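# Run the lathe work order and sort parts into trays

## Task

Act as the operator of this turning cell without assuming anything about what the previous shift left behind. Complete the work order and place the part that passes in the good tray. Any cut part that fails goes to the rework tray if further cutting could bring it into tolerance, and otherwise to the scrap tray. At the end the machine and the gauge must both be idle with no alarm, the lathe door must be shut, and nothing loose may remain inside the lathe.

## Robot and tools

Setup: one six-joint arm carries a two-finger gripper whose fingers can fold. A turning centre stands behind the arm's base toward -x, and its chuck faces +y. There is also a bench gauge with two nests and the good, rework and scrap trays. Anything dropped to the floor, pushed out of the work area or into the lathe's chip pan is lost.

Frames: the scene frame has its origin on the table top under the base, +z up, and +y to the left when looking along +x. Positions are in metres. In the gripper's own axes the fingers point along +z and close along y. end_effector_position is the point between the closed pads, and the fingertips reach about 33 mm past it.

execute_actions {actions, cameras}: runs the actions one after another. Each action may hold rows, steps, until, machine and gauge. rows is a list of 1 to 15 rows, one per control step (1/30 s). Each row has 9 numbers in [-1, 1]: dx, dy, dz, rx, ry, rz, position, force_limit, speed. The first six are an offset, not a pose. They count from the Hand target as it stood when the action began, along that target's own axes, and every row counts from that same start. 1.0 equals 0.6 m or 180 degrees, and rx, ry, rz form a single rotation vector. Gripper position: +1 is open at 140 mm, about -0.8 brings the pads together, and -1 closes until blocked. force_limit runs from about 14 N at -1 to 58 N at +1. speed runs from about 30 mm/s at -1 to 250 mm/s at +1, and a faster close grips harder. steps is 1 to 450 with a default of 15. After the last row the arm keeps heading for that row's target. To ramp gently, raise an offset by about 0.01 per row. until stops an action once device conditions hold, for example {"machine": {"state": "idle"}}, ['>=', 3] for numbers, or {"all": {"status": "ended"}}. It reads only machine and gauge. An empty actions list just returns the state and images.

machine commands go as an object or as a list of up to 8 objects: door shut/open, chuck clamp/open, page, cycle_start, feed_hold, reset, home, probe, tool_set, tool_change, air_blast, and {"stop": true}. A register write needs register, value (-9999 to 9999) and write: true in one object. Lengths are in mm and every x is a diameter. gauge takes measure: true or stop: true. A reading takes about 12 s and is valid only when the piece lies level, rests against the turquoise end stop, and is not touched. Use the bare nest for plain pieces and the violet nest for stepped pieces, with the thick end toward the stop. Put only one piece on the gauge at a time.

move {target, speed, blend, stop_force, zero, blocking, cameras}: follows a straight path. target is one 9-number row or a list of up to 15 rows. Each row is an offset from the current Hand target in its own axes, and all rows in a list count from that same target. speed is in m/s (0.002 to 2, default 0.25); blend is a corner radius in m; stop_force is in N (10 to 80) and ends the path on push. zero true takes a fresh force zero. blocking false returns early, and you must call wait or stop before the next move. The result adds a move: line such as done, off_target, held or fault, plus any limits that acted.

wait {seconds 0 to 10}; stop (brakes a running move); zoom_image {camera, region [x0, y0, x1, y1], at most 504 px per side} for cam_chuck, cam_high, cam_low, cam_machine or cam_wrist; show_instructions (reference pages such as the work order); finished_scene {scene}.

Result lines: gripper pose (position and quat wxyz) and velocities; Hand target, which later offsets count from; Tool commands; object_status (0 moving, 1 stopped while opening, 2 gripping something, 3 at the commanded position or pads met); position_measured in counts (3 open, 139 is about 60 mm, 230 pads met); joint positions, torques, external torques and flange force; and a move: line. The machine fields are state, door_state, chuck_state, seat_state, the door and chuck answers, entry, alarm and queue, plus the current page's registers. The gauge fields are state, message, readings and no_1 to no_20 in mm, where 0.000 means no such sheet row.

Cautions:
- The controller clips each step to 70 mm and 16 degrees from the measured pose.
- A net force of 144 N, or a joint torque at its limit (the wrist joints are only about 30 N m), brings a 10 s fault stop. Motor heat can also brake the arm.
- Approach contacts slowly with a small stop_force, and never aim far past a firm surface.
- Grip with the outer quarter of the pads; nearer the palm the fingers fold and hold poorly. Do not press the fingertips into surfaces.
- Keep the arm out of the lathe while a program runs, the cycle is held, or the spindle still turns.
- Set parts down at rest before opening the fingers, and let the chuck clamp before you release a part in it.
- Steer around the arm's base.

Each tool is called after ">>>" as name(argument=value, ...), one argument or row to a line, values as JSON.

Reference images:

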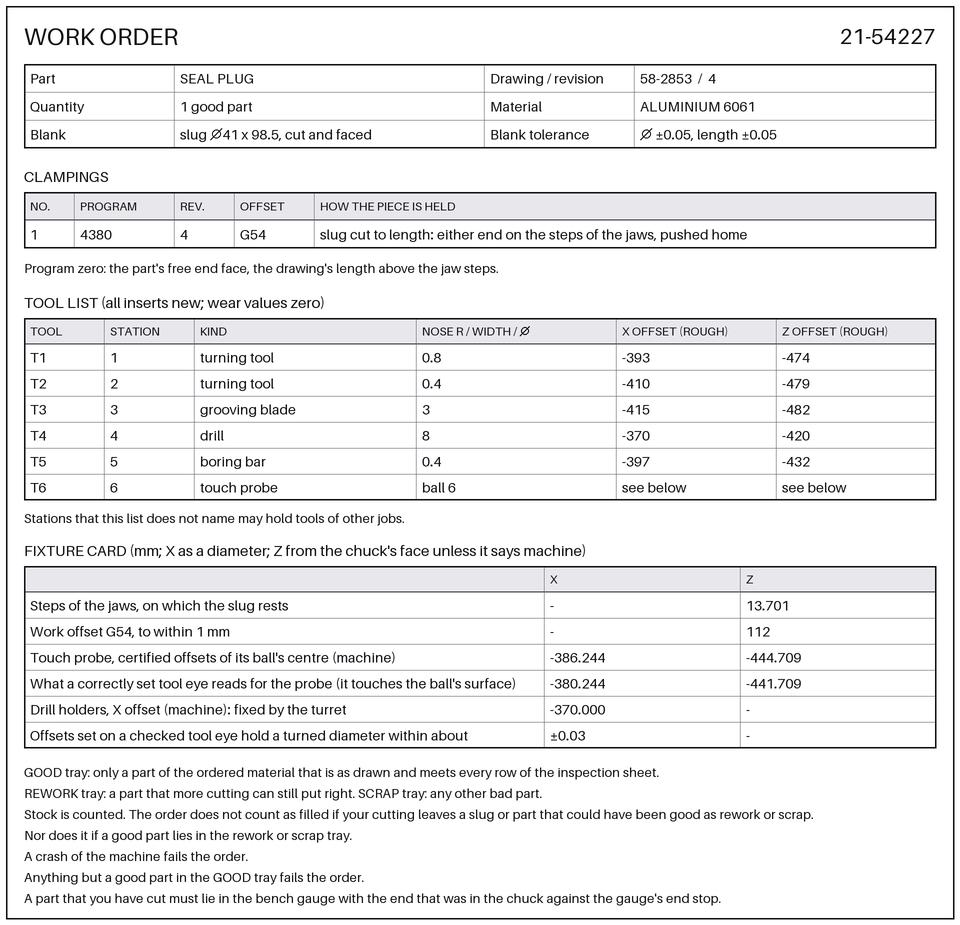

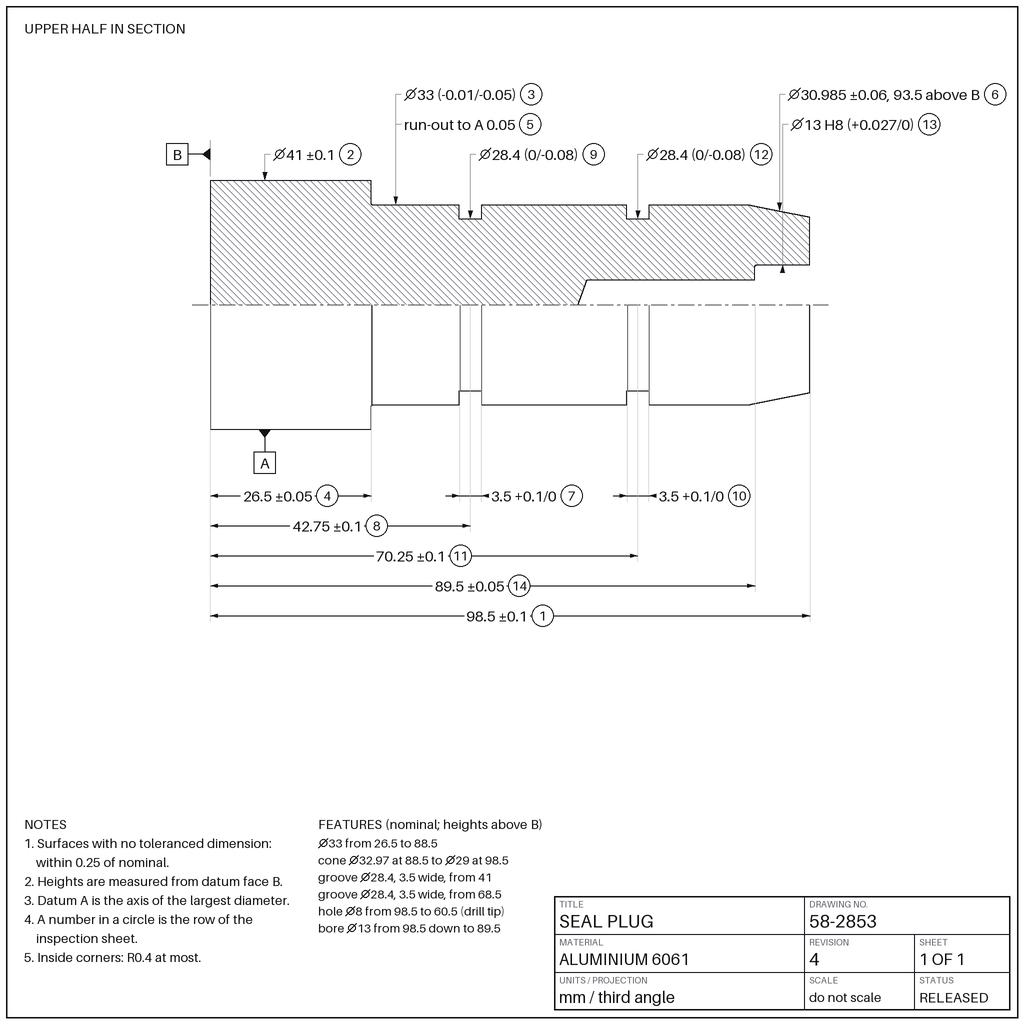

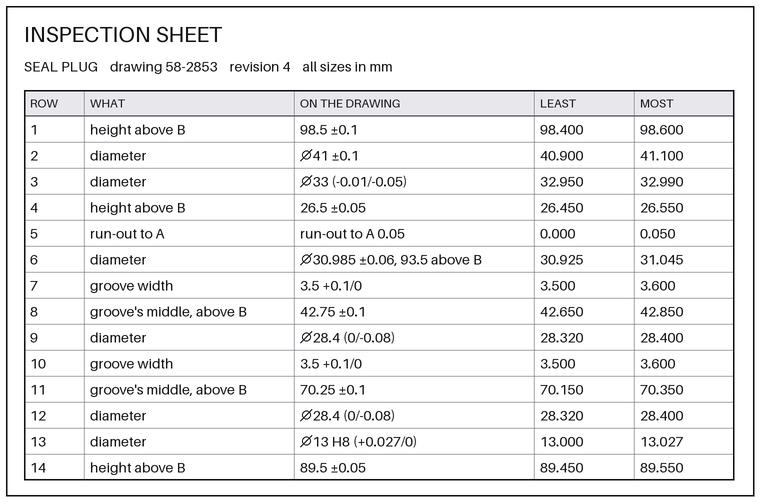

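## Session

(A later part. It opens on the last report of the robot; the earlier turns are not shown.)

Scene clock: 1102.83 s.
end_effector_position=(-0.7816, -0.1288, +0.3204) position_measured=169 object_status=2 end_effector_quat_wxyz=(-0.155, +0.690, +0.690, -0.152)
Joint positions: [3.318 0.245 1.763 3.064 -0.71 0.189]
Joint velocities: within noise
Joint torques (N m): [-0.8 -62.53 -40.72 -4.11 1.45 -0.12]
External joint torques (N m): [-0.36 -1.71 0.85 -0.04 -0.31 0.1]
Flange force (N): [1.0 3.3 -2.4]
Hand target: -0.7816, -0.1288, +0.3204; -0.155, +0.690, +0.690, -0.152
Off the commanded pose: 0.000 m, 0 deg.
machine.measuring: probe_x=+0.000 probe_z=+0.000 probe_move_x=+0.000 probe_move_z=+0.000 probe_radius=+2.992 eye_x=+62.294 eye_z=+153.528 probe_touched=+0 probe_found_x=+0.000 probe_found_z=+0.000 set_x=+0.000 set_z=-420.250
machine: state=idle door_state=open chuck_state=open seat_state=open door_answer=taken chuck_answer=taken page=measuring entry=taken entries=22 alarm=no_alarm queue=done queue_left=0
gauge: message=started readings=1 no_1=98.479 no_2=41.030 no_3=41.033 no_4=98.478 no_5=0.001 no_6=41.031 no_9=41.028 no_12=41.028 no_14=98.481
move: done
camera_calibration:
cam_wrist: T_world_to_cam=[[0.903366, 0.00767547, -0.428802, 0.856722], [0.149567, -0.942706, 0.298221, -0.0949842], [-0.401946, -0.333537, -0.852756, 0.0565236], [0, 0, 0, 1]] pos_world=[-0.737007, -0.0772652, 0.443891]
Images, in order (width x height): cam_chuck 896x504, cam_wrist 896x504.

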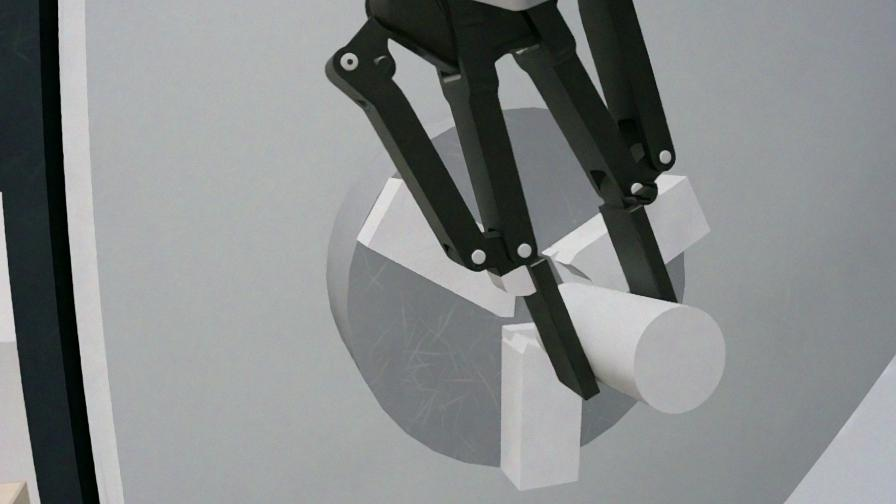

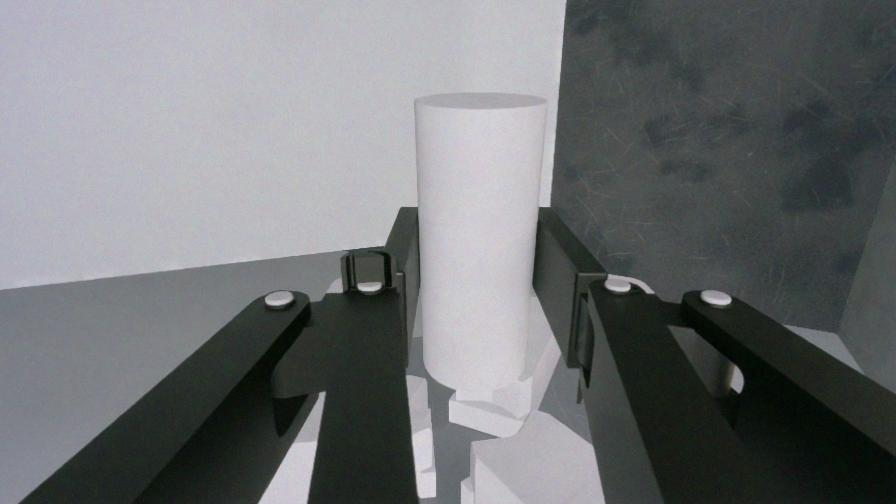

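>>> move(
  target=[0, 0.00337, 0.00248, 0, -0.028, 0, -1, -0.05, -1],
  speed=0.05,
  cameras=["cam_chuck", "cam_wrist"],
)

>>> zoom_image(
  camera="cam_wrist",
  region=[400, 340, 560, 460],
)

>>> zoom_image(
  camera="cam_chuck",
  region=[490, 200, 730, 420],
)

Scene clock: 1133.57 s.
end_effector_position=(-0.7804, -0.1288, +0.3182) position_measured=169 object_status=2 end_effector_quat_wxyz=(-0.124, +0.683, +0.696, -0.183)
Joint positions: [3.274 0.239 1.778 3.228 -0.692 0.023]
Joint velocities: within noise
Joint torques (N m): [-0.78 -60.97 -40.02 -3.79 1.51 -0.11]
External joint torques (N m): [-0.64 -2.17 0.53 -0.08 -0.32 0.09]
Flange force (N): [1.1 3.0 -3.2]
Hand target: -0.7804, -0.1288, +0.3182; -0.124, +0.683, +0.696, -0.183
Off the commanded pose: 0.000 m, 0 deg.
machine.measuring: probe_x=+0.000 probe_z=+0.000 probe_move_x=+0.000 probe_move_z=+0.000 probe_radius=+2.992 eye_x=+62.294 eye_z=+153.528 probe_touched=+0 probe_found_x=+0.000 probe_found_z=+0.000 set_x=+0.000 set_z=-420.250
machine: state=idle door_state=open chuck_state=open seat_state=open door_answer=taken chuck_answer=taken page=measuring entry=taken entries=22 alarm=no_alarm queue=done queue_left=0
gauge: message=started readings=1 no_1=98.479 no_2=41.030 no_3=41.033 no_4=98.478 no_5=0.001 no_6=41.031 no_9=41.028 no_12=41.028 no_14=98.481
move: done
camera_calibration:
cam_wrist: T_world_to_cam=[[0.903127, 0.00717509, -0.429313, 0.854595], [0.184074, -0.909788, 0.372024, -0.0868651], [-0.387914, -0.41501, -0.822976, 0.046108], [0, 0, 0, 1]] pos_world=[-0.737932, -0.0660254, 0.43715]
Images, in order (width x height): cam_chuck 896x504, cam_wrist 896x504.

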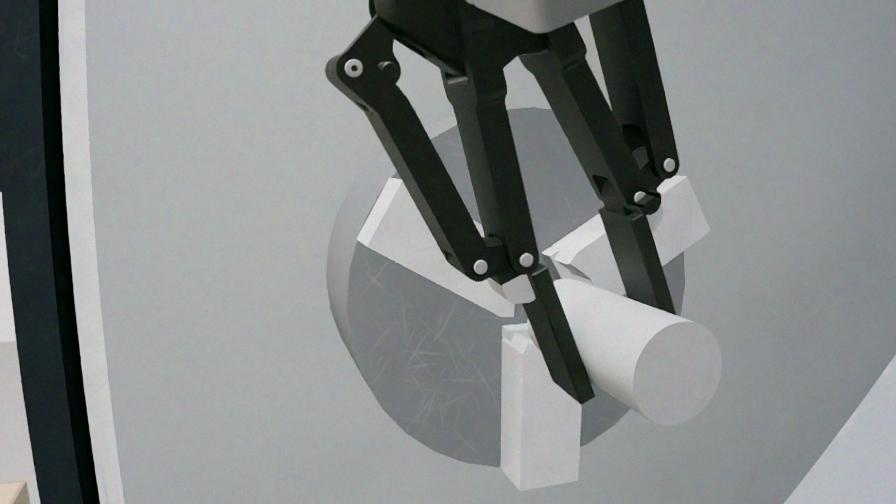

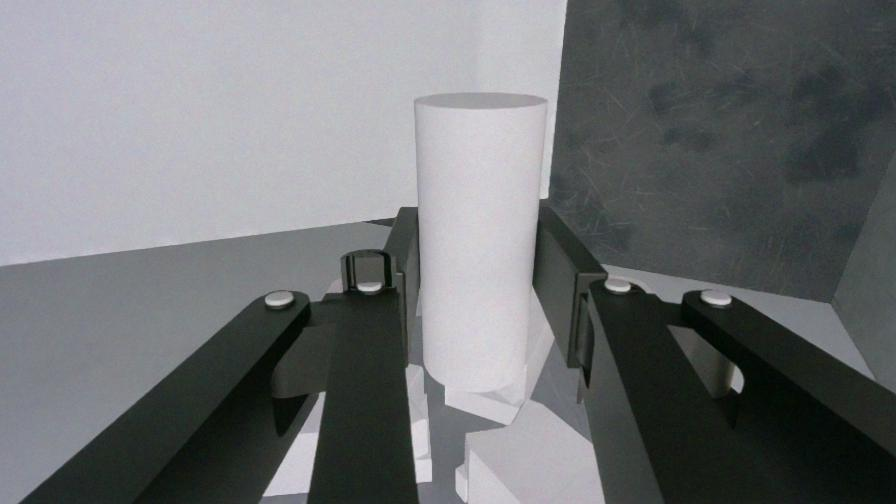

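Scaled by 3.150.

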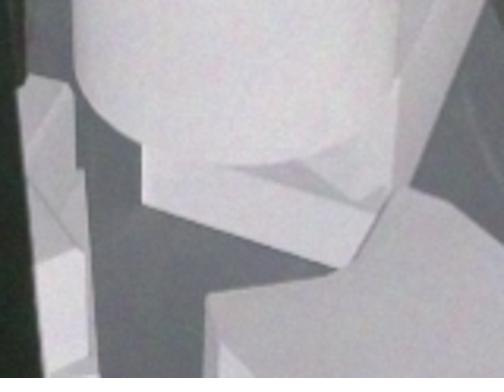

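Scaled by 2.100.

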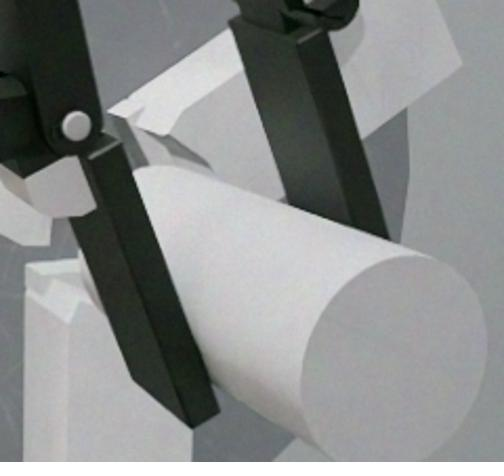

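>>> execute_actions(
  actions=[
    {"rows":[[0,0,0,0,0,0,-0.98,0.0,-1]],"steps":20},
  ],
  cameras=[],
)

>>> move(
  target=[-0.07, 0, -0.00653, 0, 0, 0, -0.98, 0.0, -1],
  speed=0.02,
  stop_force=12,
  cameras=["cam_chuck", "cam_wrist"],
)

Scene clock: 1173.13 s.
end_effector_position=(-0.7804, -0.1288, +0.3182) position_measured=171 object_status=2 end_effector_quat_wxyz=(-0.124, +0.683, +0.696, -0.183)
Joint positions: [3.274 0.239 1.778 3.228 -0.692 0.023]
Joint velocities: within noise
Joint torques (N m): [-0.53 -60.88 -40.49 -3.73 1.55 -0.18]
External joint torques (N m): [-0.78 -2.42 0.92 -0.15 -0.36 0.16]
Flange force (N): [1.2 4.0 -3.5]
Hand target: -0.7804, -0.1288, +0.3182; -0.124, +0.683, +0.696, -0.183
Off the commanded pose: 0.000 m, 0 deg.
machine.measuring: probe_x=+0.000 probe_z=+0.000 probe_move_x=+0.000 probe_move_z=+0.000 probe_radius=+2.992 eye_x=+62.294 eye_z=+153.528 probe_touched=+0 probe_found_x=+0.000 probe_found_z=+0.000 set_x=+0.000 set_z=-420.250
machine: state=idle door_state=open chuck_state=open seat_state=open door_answer=taken chuck_answer=taken page=measuring entry=taken entries=22 alarm=no_alarm queue=done queue_left=0
gauge: message=started readings=1 no_1=98.479 no_2=41.030 no_3=41.033 no_4=98.478 no_5=0.001 no_6=41.031 no_9=41.028 no_12=41.028 no_14=98.481
No camera images: "cameras" was empty.

Scene clock: 1175.37 s.
end_effector_position=(-0.7780, -0.1605, +0.3233) position_measured=171 object_status=2 end_effector_quat_wxyz=(-0.124, +0.683, +0.696, -0.182)
Joint positions: [3.322 0.24 1.766 3.195 -0.7 0.093]
Joint velocities: within noise
Joint torques (N m): [13.87 -70.19 -43.01 0.03 0.41 -0.32]
External joint torques (N m): [-14.85 6.68 3.42 -3.96 0.77 0.3]
Flange force (N): [18.2 -1.4 9.0]
Hand target: -0.7779, -0.1604, +0.3233; -0.124, +0.683, +0.696, -0.182 (not the last commanded pose)
Off the commanded pose: 0.010 m, 0 deg.
machine.measuring: probe_x=+0.000 probe_z=+0.000 probe_move_x=+0.000 probe_move_z=+0.000 probe_radius=+2.992 eye_x=+62.294 eye_z=+153.528 probe_touched=+0 probe_found_x=+0.000 probe_found_z=+0.000 set_x=+0.000 set_z=-420.250
machine: state=idle door_state=open chuck_state=open seat_state=open door_answer=taken chuck_answer=taken page=measuring entry=taken entries=22 alarm=no_alarm queue=done queue_left=0
gauge: message=started readings=1 no_1=98.479 no_2=41.030 no_3=41.033 no_4=98.478 no_5=0.001 no_6=41.031 no_9=41.028 no_12=41.028 no_14=98.481
move: contact
camera_calibration:
cam_wrist: T_world_to_cam=[[0.903121, 0.00730984, -0.429323, 0.854948], [0.184105, -0.909878, 0.371789, -0.117908], [-0.387914, -0.414811, -0.823076, 0.0381055], [0, 0, 0, 1]] pos_world=[-0.735632, -0.097725, 0.44225]
Images, in order (width x height): cam_chuck 896x504, cam_wrist 896x504.

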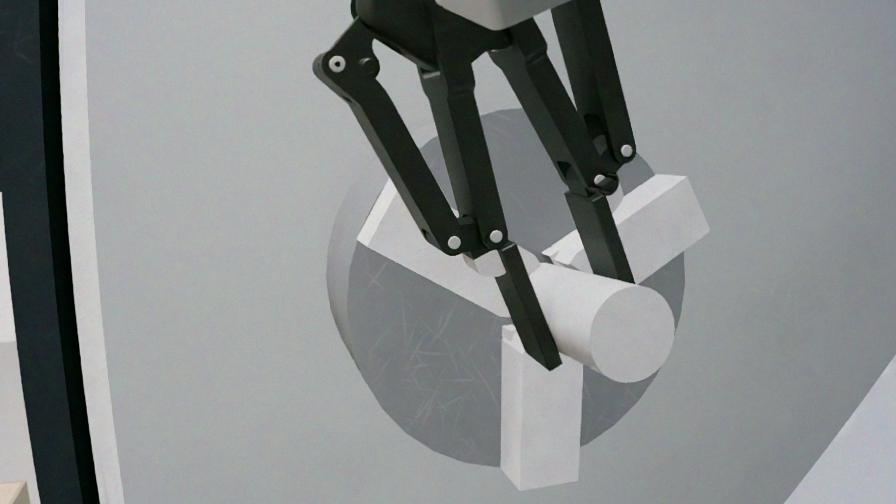

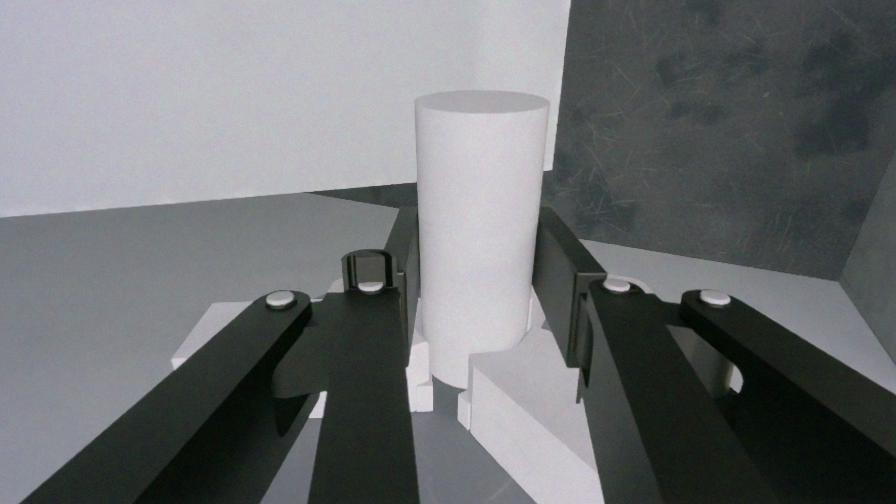

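>>> move(
  target=[0.00333, -0.00133, 0.003, 0, 0, 0, -0.98, 0.0, -1],
  speed=0.02,
  cameras=["cam_chuck", "cam_wrist"],
)

Scene clock: 1184.80 s.
end_effector_position=(-0.7795, -0.1586, +0.3219) position_measured=171 object_status=2 end_effector_quat_wxyz=(-0.124, +0.683, +0.696, -0.182)
Joint positions: [3.319 0.242 1.766 3.197 -0.698 0.088]
Joint velocities: within noise
Joint torques (N m): [0.19 -58.32 -36.87 -4.09 0.4 -0.26]
External joint torques (N m): [-1.45 -5.61 -2.85 0.14 0.79 0.24]
Flange force (N): [1.8 0.3 -6.5]
Hand target: -0.7795, -0.1586, +0.3218; -0.124, +0.683, +0.696, -0.182
Off the commanded pose: 0.000 m, 0 deg.
machine.measuring: probe_x=+0.000 probe_z=+0.000 probe_move_x=+0.000 probe_move_z=+0.000 probe_radius=+2.992 eye_x=+62.294 eye_z=+153.528 probe_touched=+0 probe_found_x=+0.000 probe_found_z=+0.000 set_x=+0.000 set_z=-420.250
machine: state=idle door_state=open chuck_state=open seat_state=open door_answer=taken chuck_answer=taken page=measuring entry=taken entries=22 alarm=no_alarm queue=done queue_left=0
gauge: message=started readings=1 no_1=98.479 no_2=41.030 no_3=41.033 no_4=98.478 no_5=0.001 no_6=41.031 no_9=41.028 no_12=41.028 no_14=98.481
move: done
camera_calibration:
cam_wrist: T_world_to_cam=[[0.903122, 0.00731028, -0.429323, 0.855687], [0.184069, -0.909916, 0.371714, -0.115379], [-0.38793, -0.414728, -0.82311, 0.0371706], [0, 0, 0, 1]] pos_world=[-0.737132, -0.0958248, 0.440849]
Images, in order (width x height): cam_chuck 896x504, cam_wrist 896x504.

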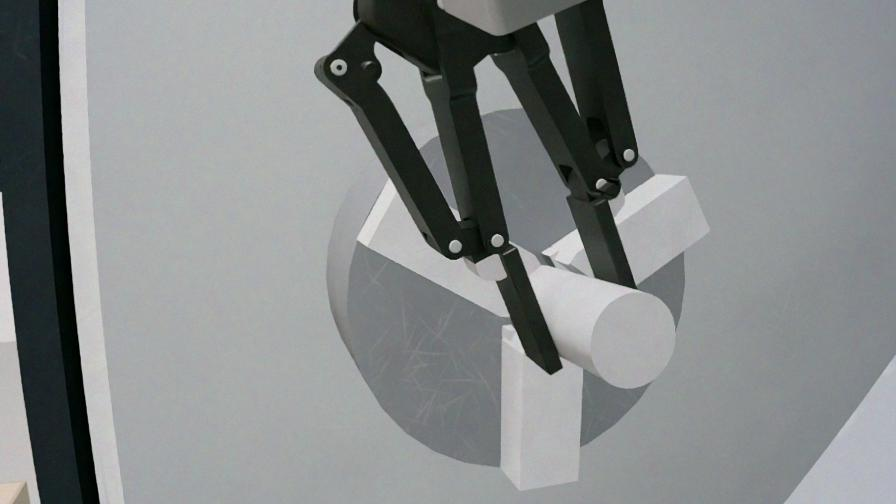

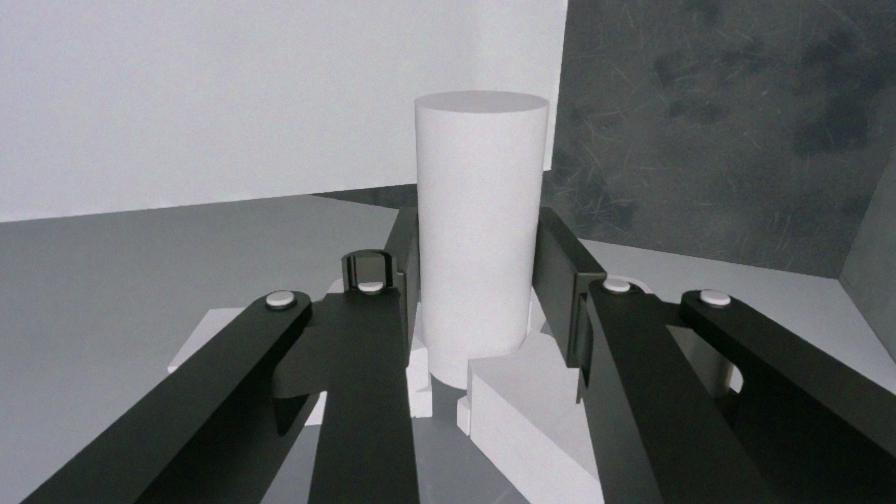

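>>> move(
  target=[-0.0166, 0.0008, 0.0008, 0, 0, 0, -0.98, 0.0, -1],
  speed=0.015,
  stop_force=12,
  cameras=["cam_chuck", "cam_wrist"],
)

Scene clock: 1191.27 s.
end_effector_position=(-0.7792, -0.1604, +0.3215) position_measured=171 object_status=2 end_effector_quat_wxyz=(-0.124, +0.683, +0.696, -0.182)
Joint positions: [3.322 0.243 1.765 3.194 -0.698 0.093]
Joint velocities: within noise
Joint torques (N m): [14.01 -61.04 -38.74 -0.3 0.31 -0.42]
External joint torques (N m): [-15.09 -2.85 -0.96 -3.65 0.88 0.4]
Flange force (N): [18.5 -0.9 -3.5]
Hand target: -0.7792, -0.1604, +0.3215; -0.124, +0.683, +0.696, -0.182 (not the last commanded pose)
Off the commanded pose: 0.008 m, 0 deg.
machine.measuring: probe_x=+0.000 probe_z=+0.000 probe_move_x=+0.000 probe_move_z=+0.000 probe_radius=+2.992 eye_x=+62.294 eye_z=+153.528 probe_touched=+0 probe_found_x=+0.000 probe_found_z=+0.000 set_x=+0.000 set_z=-420.250
machine: state=idle door_state=open chuck_state=open seat_state=open door_answer=taken chuck_answer=taken page=measuring entry=taken entries=22 alarm=no_alarm queue=done queue_left=0
gauge: message=started readings=1 no_1=98.479 no_2=41.030 no_3=41.033 no_4=98.478 no_5=0.001 no_6=41.031 no_9=41.028 no_12=41.028 no_14=98.481
move: contact
camera_calibration:
cam_wrist: T_world_to_cam=[[0.903337, 0.00728002, -0.428869, 0.855256], [0.183679, -0.910107, 0.371438, -0.117234], [-0.387613, -0.414308, -0.823471, 0.0366846], [0, 0, 0, 1]] pos_world=[-0.736832, -0.0977234, 0.440547]
Images, in order (width x height): cam_chuck 896x504, cam_wrist 896x504.

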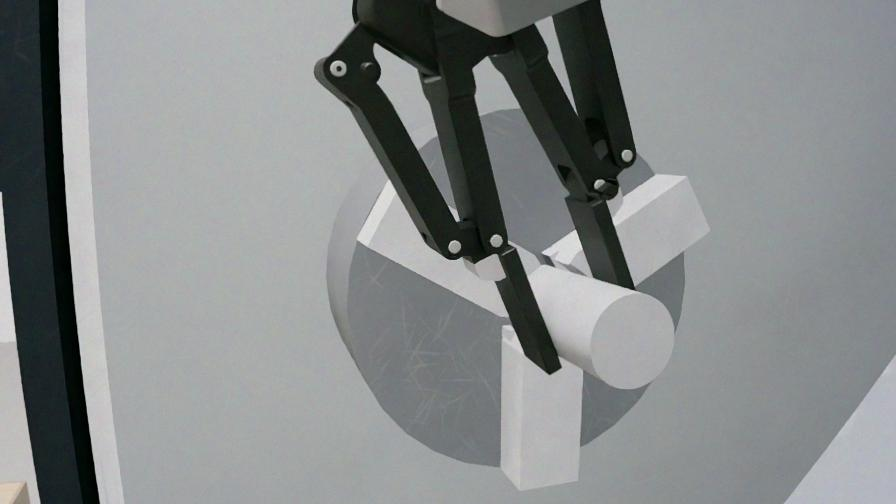

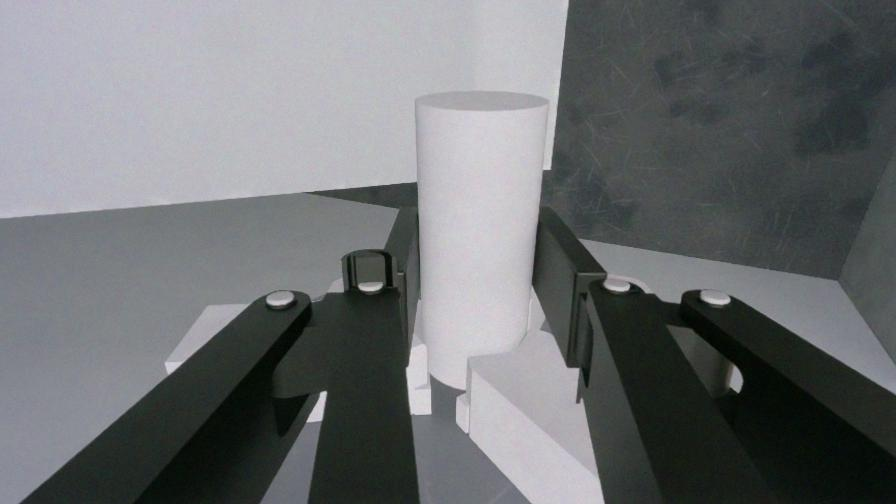

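>>> execute_actions(
  actions=[
    {"machine":{"chuck":"clamp"},"steps":75},
  ],
  cameras=["cam_chuck", "cam_wrist"],
)

Scene clock: 1197.17 s.
end_effector_position=(-0.7792, -0.1604, +0.3215) position_measured=171 object_status=2 end_effector_quat_wxyz=(-0.124, +0.683, +0.696, -0.182)
Joint positions: [3.322 0.243 1.765 3.194 -0.698 0.093]
Joint velocities: within noise
Joint torques (N m): [-0.56 -85.74 -49.78 -4.31 0.33 -0.71]
External joint torques (N m): [-0.91 21.98 10.11 0.36 0.87 0.69]
Flange force (N): [0.6 -0.1 30.5]
Hand target: -0.7792, -0.1604, +0.3215; -0.124, +0.683, +0.696, -0.182 (not the last commanded pose)
Tool commands: gripper/position=-0.98 gripper/force_limit=+0.0 gripper/speed=-1.0
Off the commanded pose: 0.008 m, 0 deg.
machine.measuring: probe_x=+0.000 probe_z=+0.000 probe_move_x=+0.000 probe_move_z=+0.000 probe_radius=+2.992 eye_x=+62.294 eye_z=+153.528 probe_touched=+0 probe_found_x=+0.000 probe_found_z=+0.000 set_x=+0.000 set_z=-420.250
machine: state=idle door_state=open chuck_state=clamped seat_state=home door_answer=taken chuck_answer=taken page=measuring entry=taken entries=22 alarm=no_alarm queue=done queue_left=0
gauge: message=started readings=1 no_1=98.479 no_2=41.030 no_3=41.033 no_4=98.478 no_5=0.001 no_6=41.031 no_9=41.028 no_12=41.028 no_14=98.481
camera_calibration:
cam_wrist: T_world_to_cam=[[0.903321, 0.0072624, -0.428904, 0.855258], [0.183693, -0.910092, 0.371469, -0.117236], [-0.387645, -0.414342, -0.823439, 0.0366438], [0, 0, 0, 1]] pos_world=[-0.736832, -0.0977235, 0.440547]
Images, in order (width x height): cam_chuck 896x504, cam_wrist 896x504.

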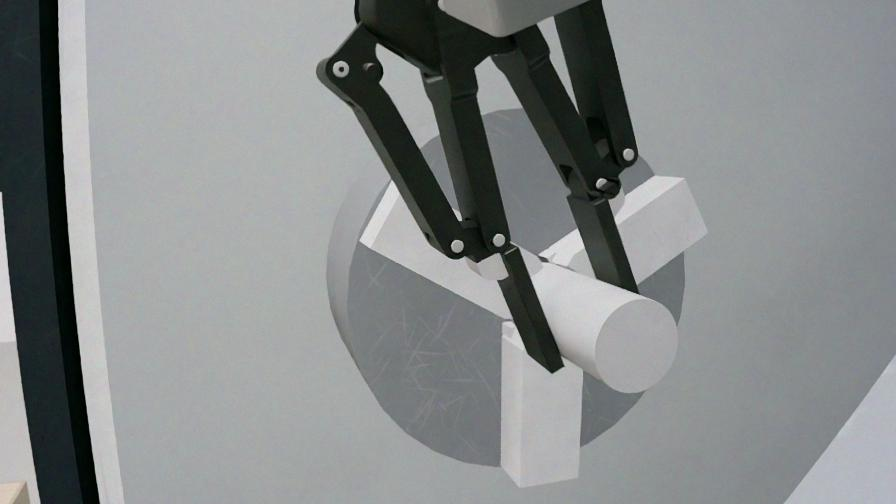

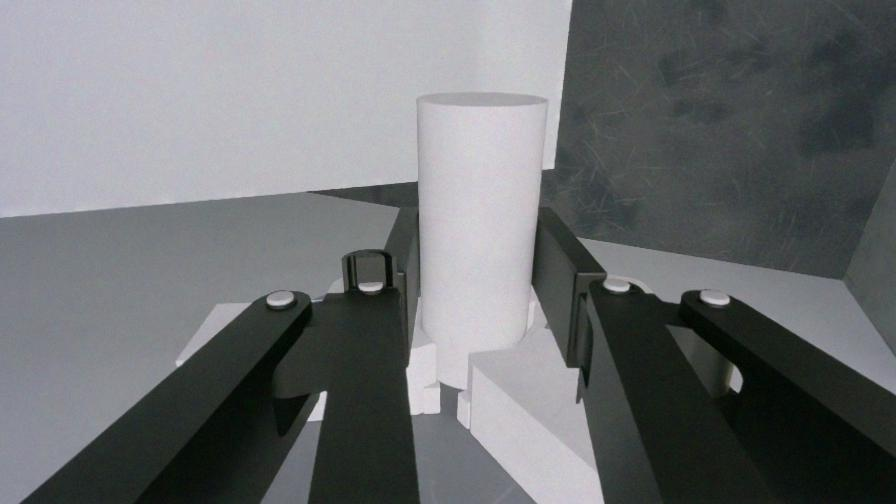

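>>> execute_actions(
  actions=[
    {"rows":[[0,0,0,0,0,0,0.0,0.0,-1]],"steps":50},
  ],
  cameras=["cam_chuck", "cam_wrist"],
)

Scene clock: 1201.70 s.
end_effector_position=(-0.7792, -0.1604, +0.3215) position_measured=129 object_status=3 end_effector_quat_wxyz=(-0.124, +0.683, +0.696, -0.182)
Joint positions: [3.322 0.243 1.765 3.194 -0.698 0.093]
Joint velocities: within noise
Joint torques (N m): [-0.08 -59.3 -38.24 -3.83 1.05 -0.14]
External joint torques (N m): [-1.17 -4.78 -1.59 -0.13 0.15 0.12]
Flange force (N): [1.6 1.5 -6.1]
Hand target: -0.7792, -0.1604, +0.3215; -0.124, +0.683, +0.696, -0.182
Off the commanded pose: 0.000 m, 0 deg.
machine.measuring: probe_x=+0.000 probe_z=+0.000 probe_move_x=+0.000 probe_move_z=+0.000 probe_radius=+2.992 eye_x=+62.294 eye_z=+153.528 probe_touched=+0 probe_found_x=+0.000 probe_found_z=+0.000 set_x=+0.000 set_z=-420.250
machine: state=idle door_state=open chuck_state=clamped seat_state=home door_answer=taken chuck_answer=taken page=measuring entry=taken entries=22 alarm=no_alarm queue=done queue_left=0
gauge: message=started readings=1 no_1=98.479 no_2=41.030 no_3=41.033 no_4=98.478 no_5=0.001 no_6=41.031 no_9=41.028 no_12=41.028 no_14=98.481
camera_calibration:
cam_wrist: T_world_to_cam=[[0.903321, 0.0072624, -0.428904, 0.855258], [0.183693, -0.910092, 0.371469, -0.117236], [-0.387645, -0.414342, -0.823439, 0.0366438], [0, 0, 0, 1]] pos_world=[-0.736832, -0.0977235, 0.440547]
Images, in order (width x height): cam_chuck 896x504, cam_wrist 896x504.

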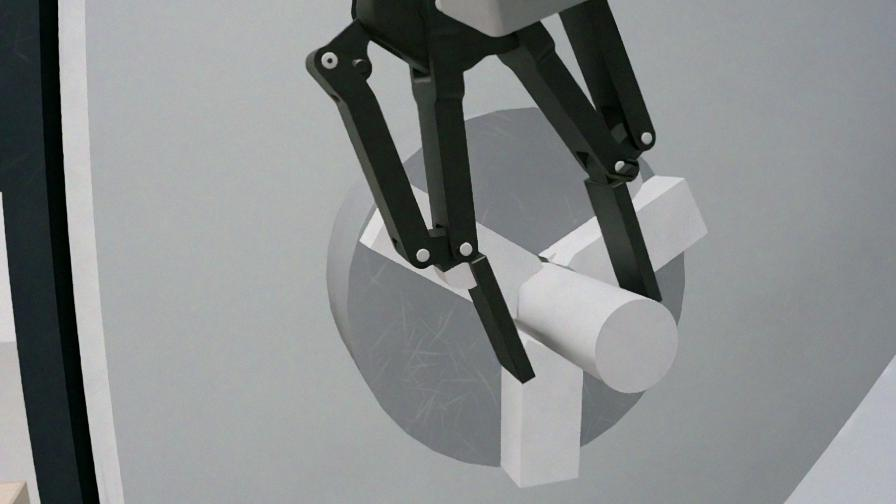

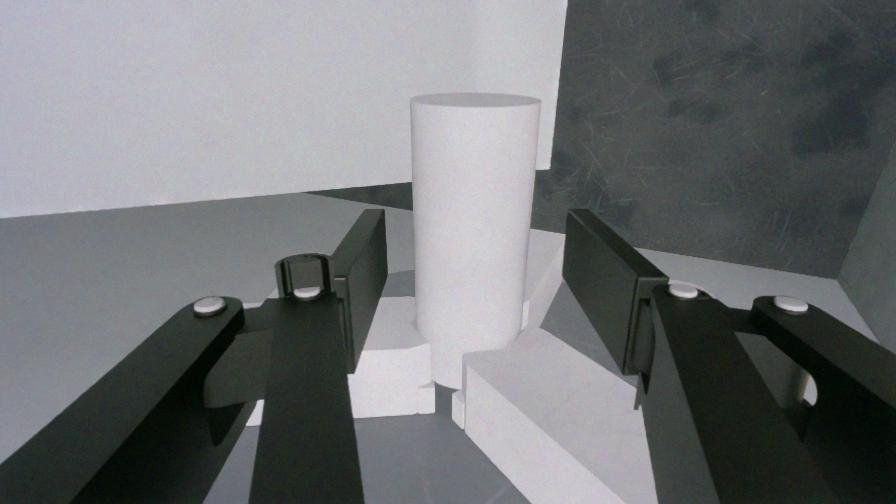

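>>> move(
  target=[
    [0, 0, -0.2, 0, 0, 0, 0.0, 0.0, -1],
    [0.104, 0.3148, -0.357, 0, 0.028, 0, 0.0, 0.0, -1],
  ],
  speed=[0.15, 0.3],
  blend=[0.03, 0],
  cameras=["cam_chuck", "cam_machine"],
)

Scene clock: 1213.73 s.
end_effector_position=(-0.5200, -0.0802, +0.4302) position_measured=129 object_status=3 end_effector_quat_wxyz=(-0.155, +0.691, +0.690, -0.152)
Joint positions: [3.284 -0.251 2.045 3.094 -0.922 0.127]
Joint velocities: within noise
Joint torques (N m): [0.84 -12.23 -41.15 -4.32 0.99 -0.11]
External joint torques (N m): [-1.4 -3.36 -1.4 -0.11 0.16 0.09]
Flange force (N): [3.9 2.0 -4.4]
Hand target: -0.5200, -0.0802, +0.4303; -0.155, +0.690, +0.690, -0.152
Off the commanded pose: 0.000 m, 0 deg.
machine.measuring: probe_x=+0.000 probe_z=+0.000 probe_move_x=+0.000 probe_move_z=+0.000 probe_radius=+2.992 eye_x=+62.294 eye_z=+153.528 probe_touched=+0 probe_found_x=+0.000 probe_found_z=+0.000 set_x=+0.000 set_z=-420.250
machine: state=idle door_state=open chuck_state=clamped seat_state=home door_answer=taken chuck_answer=taken page=measuring entry=taken entries=22 alarm=no_alarm queue=done queue_left=0
gauge: message=started readings=1 no_1=98.479 no_2=41.030 no_3=41.033 no_4=98.478 no_5=0.001 no_6=41.031 no_9=41.028 no_12=41.028 no_14=98.481
move: done
Images, in order (width x height): cam_chuck 896x504, cam_machine 896x504.

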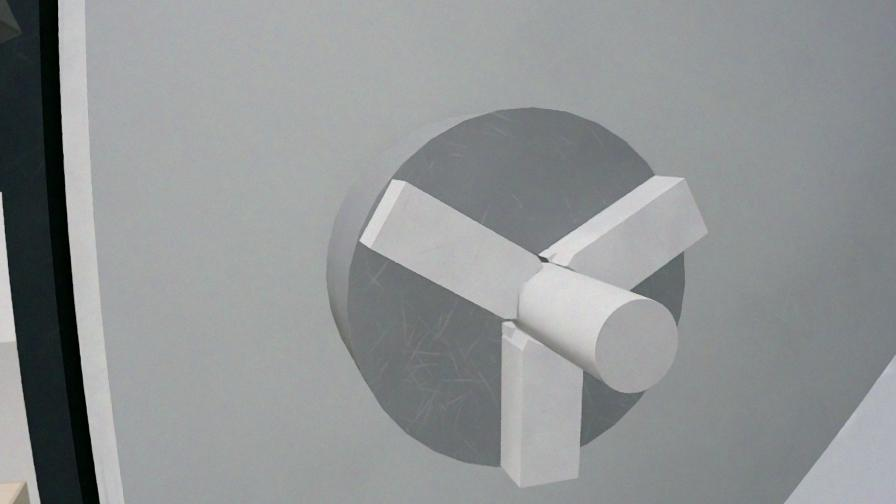

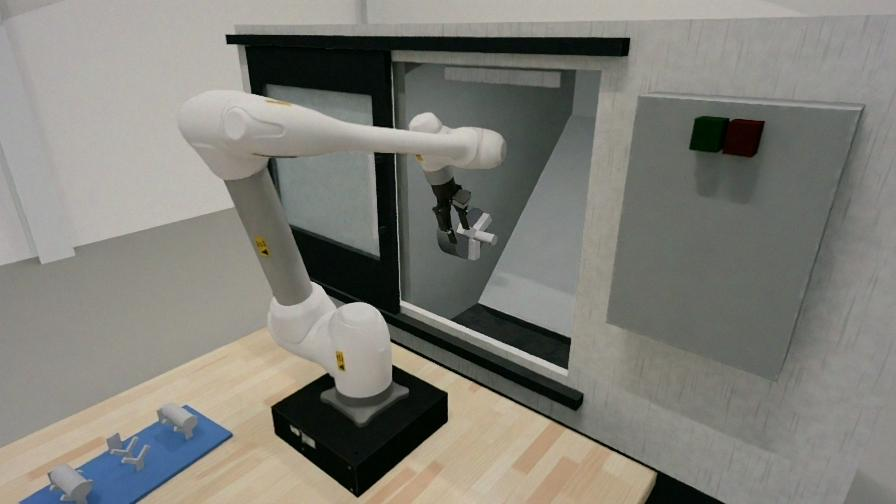

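>>> move(
  target=[0.245, 0.192, -0.101, 0, 0, 0, 0.0, 0.0, -1],
  speed=0.3,
  cameras=["cam_machine"],
)

Scene clock: 1218.70 s.
end_effector_position=(-0.3897, +0.0666, +0.4370) position_measured=129 object_status=3 end_effector_quat_wxyz=(-0.155, +0.690, +0.690, -0.152)
Joint positions: [2.774 -0.492 2.176 3.335 -1.071 -0.462]
Joint velocities: within noise
Joint torques (N m): [0.38 10.5 -41.96 -3.76 0.99 -0.25]
External joint torques (N m): [-0.67 -3.04 -1.4 -0.1 0.09 0.23]
Flange force (N): [0.0 3.3 -4.8]
Hand target: -0.3897, +0.0666, +0.4370; -0.155, +0.690, +0.690, -0.152
Off the commanded pose: 0.000 m, 0 deg.
machine.measuring: probe_x=+0.000 probe_z=+0.000 probe_move_x=+0.000 probe_move_z=+0.000 probe_radius=+2.992 eye_x=+62.294 eye_z=+153.528 probe_touched=+0 probe_found_x=+0.000 probe_found_z=+0.000 set_x=+0.000 set_z=-420.250
machine: state=idle door_state=open chuck_state=clamped seat_state=home door_answer=taken chuck_answer=taken page=measuring entry=taken entries=22 alarm=no_alarm queue=done queue_left=0
gauge: message=started readings=1 no_1=98.479 no_2=41.030 no_3=41.033 no_4=98.478 no_5=0.001 no_6=41.031 no_9=41.028 no_12=41.028 no_14=98.481
move: done
Images, in order (width x height): cam_machine 896x504.

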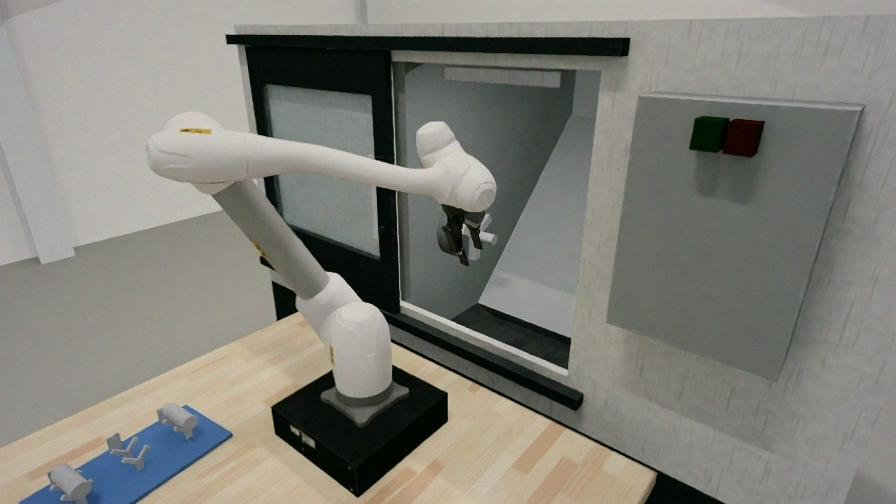

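>>> execute_actions(
  actions=[
    {"machine":{"door":"shut"},"steps":120,"until":{"machine":{"door_state":"shut"}}},
    {"machine":[{"register":"probe_x","value":10,"write":true},{"register":"probe_z","value":125,"write":true},{"register":"probe_move_x","value":0,"write":true},{"register":"probe_move_z","value":-20,"write":true},{"probe":true}],"steps":300,"until":{"machine":{"queue":"done"}}},
  ],
  cameras=[],
)

Scene clock: 1234.40 s.
end_effector_position=(-0.3897, +0.0674, +0.4371) position_measured=129 object_status=3 end_effector_quat_wxyz=(-0.155, +0.691, +0.690, -0.151)
Joint positions: [2.774 -0.491 2.176 3.333 -1.07 -0.462]
Joint velocities: within noise
Joint torques (N m): [30.35 2.69 -42.71 10.6 -3.87 -3.91]
External joint torques (N m): [-30.94 4.91 -0.58 -14.48 4.96 3.89]
External joint torques when the fault began: [-31.97 -0.95 -7.39 -16.19 7.06 4.94]
Flange force (N): [72.1 17.3 -2.9]
Flange force when the fault began (N): [66.7 14.6 -12.3]
Hand target: -0.3897, +0.0674, +0.4371; -0.155, +0.691, +0.690, -0.151 (not the last commanded pose)
Tool commands: gripper/position=+0.003922 gripper/force_limit=+0.003922 gripper/speed=-1.0
Off the commanded pose: 0.001 m, 0 deg.
FORCE FAULT: contact force on the arm reached its limit, and the arm stopped for 10 seconds. The contact can be on any part of the arm, not only on its tool. The arm's remaining commands of this call were not run. The arm's target is now where it stood when the stop ended, not its last command. The arm accepts commands again.
machine.measuring: probe_x=+0.000 probe_z=+0.000 probe_move_x=+0.000 probe_move_z=+0.000 probe_radius=+2.992 eye_x=+62.294 eye_z=+153.528 probe_touched=+0 probe_found_x=+0.000 probe_found_z=+0.000 set_x=+0.000 set_z=-420.250
machine: state=idle door_state=between chuck_state=clamped seat_state=home door_answer=taken chuck_answer=taken page=measuring entry=taken entries=22 alarm=no_alarm queue=done queue_left=0
gauge: message=started readings=1 no_1=98.479 no_2=41.030 no_3=41.033 no_4=98.478 no_5=0.001 no_6=41.031 no_9=41.028 no_12=41.028 no_14=98.481
not sent: action 1: machine.register, list object 0 (the arm had been stopped)
not sent: action 1: machine.value, list object 0 (the arm had been stopped)
not sent: action 1: machine.write, list object 0 (the arm had been stopped)
not sent: action 1: machine.register, list object 1 (the arm had been stopped)
not sent: action 1: machine.value, list object 1 (the arm had been stopped)
not sent: action 1: machine.write, list object 1 (the arm had been stopped)
not sent: action 1: machine.register, list object 2 (the arm had been stopped)
not sent: action 1: machine.value, list object 2 (the arm had been stopped)
not sent: action 1: machine.write, list object 2 (the arm had been stopped)
not sent: action 1: machine.register, list object 3 (the arm had been stopped)
not sent: action 1: machine.value, list object 3 (the arm had been stopped)
not sent: action 1: machine.write, list object 3 (the arm had been stopped)
not sent: action 1: machine.probe, list object 4 (the arm had been stopped)
No camera images: "cameras" was empty.

>>> execute_actions(
  actions=[
    {"machine":{"door":"open"},"steps":120,"until":{"machine":{"door_state":"open"}}},
  ],
  cameras=["cam_machine", "cam_high"],
)

Scene clock: 1239.63 s.
end_effector_position=(-0.3897, +0.0674, +0.4371) position_measured=129 object_status=3 end_effector_quat_wxyz=(-0.155, +0.691, +0.690, -0.151)
Joint positions: [2.774 -0.491 2.176 3.333 -1.07 -0.462]
Joint velocities: within noise
Joint torques (N m): [0.6 10.47 -41.93 -3.8 0.88 -0.13]
External joint torques (N m): [-1.09 -2.96 -1.37 -0.07 0.21 0.11]
Flange force (N): [2.0 3.9 -4.7]
Hand target: -0.3897, +0.0674, +0.4371; -0.155, +0.691, +0.690, -0.151 (not the last commanded pose)
Tool commands: gripper/position=+0.003922 gripper/force_limit=+0.003922 gripper/speed=-1.0
Off the commanded pose: 0.001 m, 0 deg.
machine.measuring: probe_x=+0.000 probe_z=+0.000 probe_move_x=+0.000 probe_move_z=+0.000 probe_radius=+2.992 eye_x=+62.294 eye_z=+153.528 probe_touched=+0 probe_found_x=+0.000 probe_found_z=+0.000 set_x=+0.000 set_z=-420.250
machine: state=idle door_state=open chuck_state=clamped seat_state=home door_answer=taken chuck_answer=taken page=measuring entry=taken entries=22 alarm=no_alarm queue=running queue_left=0
gauge: message=started readings=1 no_1=98.479 no_2=41.030 no_3=41.033 no_4=98.478 no_5=0.001 no_6=41.031 no_9=41.028 no_12=41.028 no_14=98.481
Images, in order (width x height): cam_high 896x504, cam_machine 896x504.

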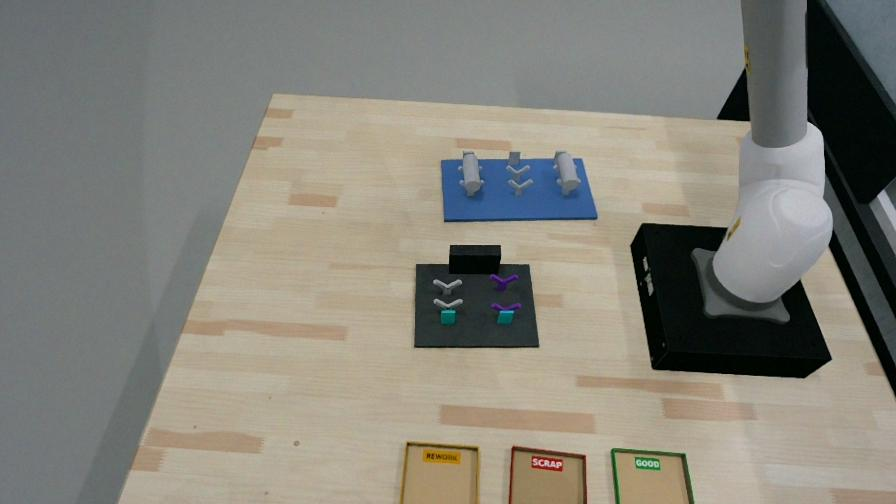

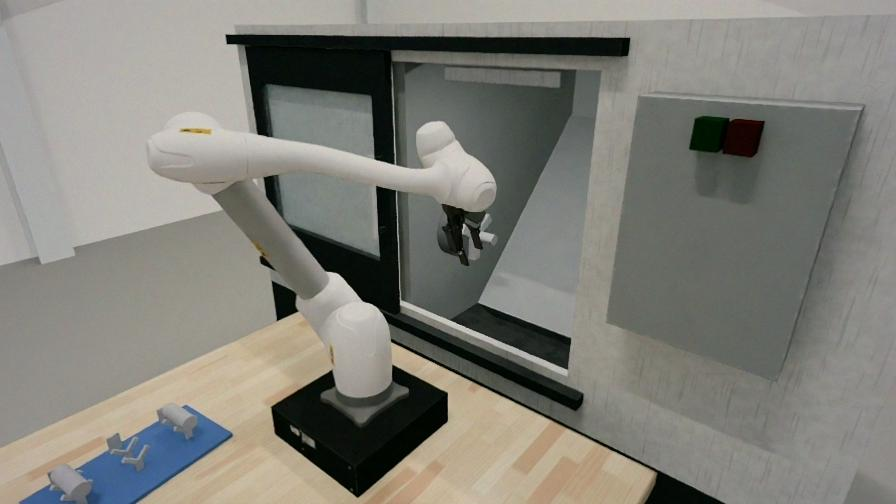

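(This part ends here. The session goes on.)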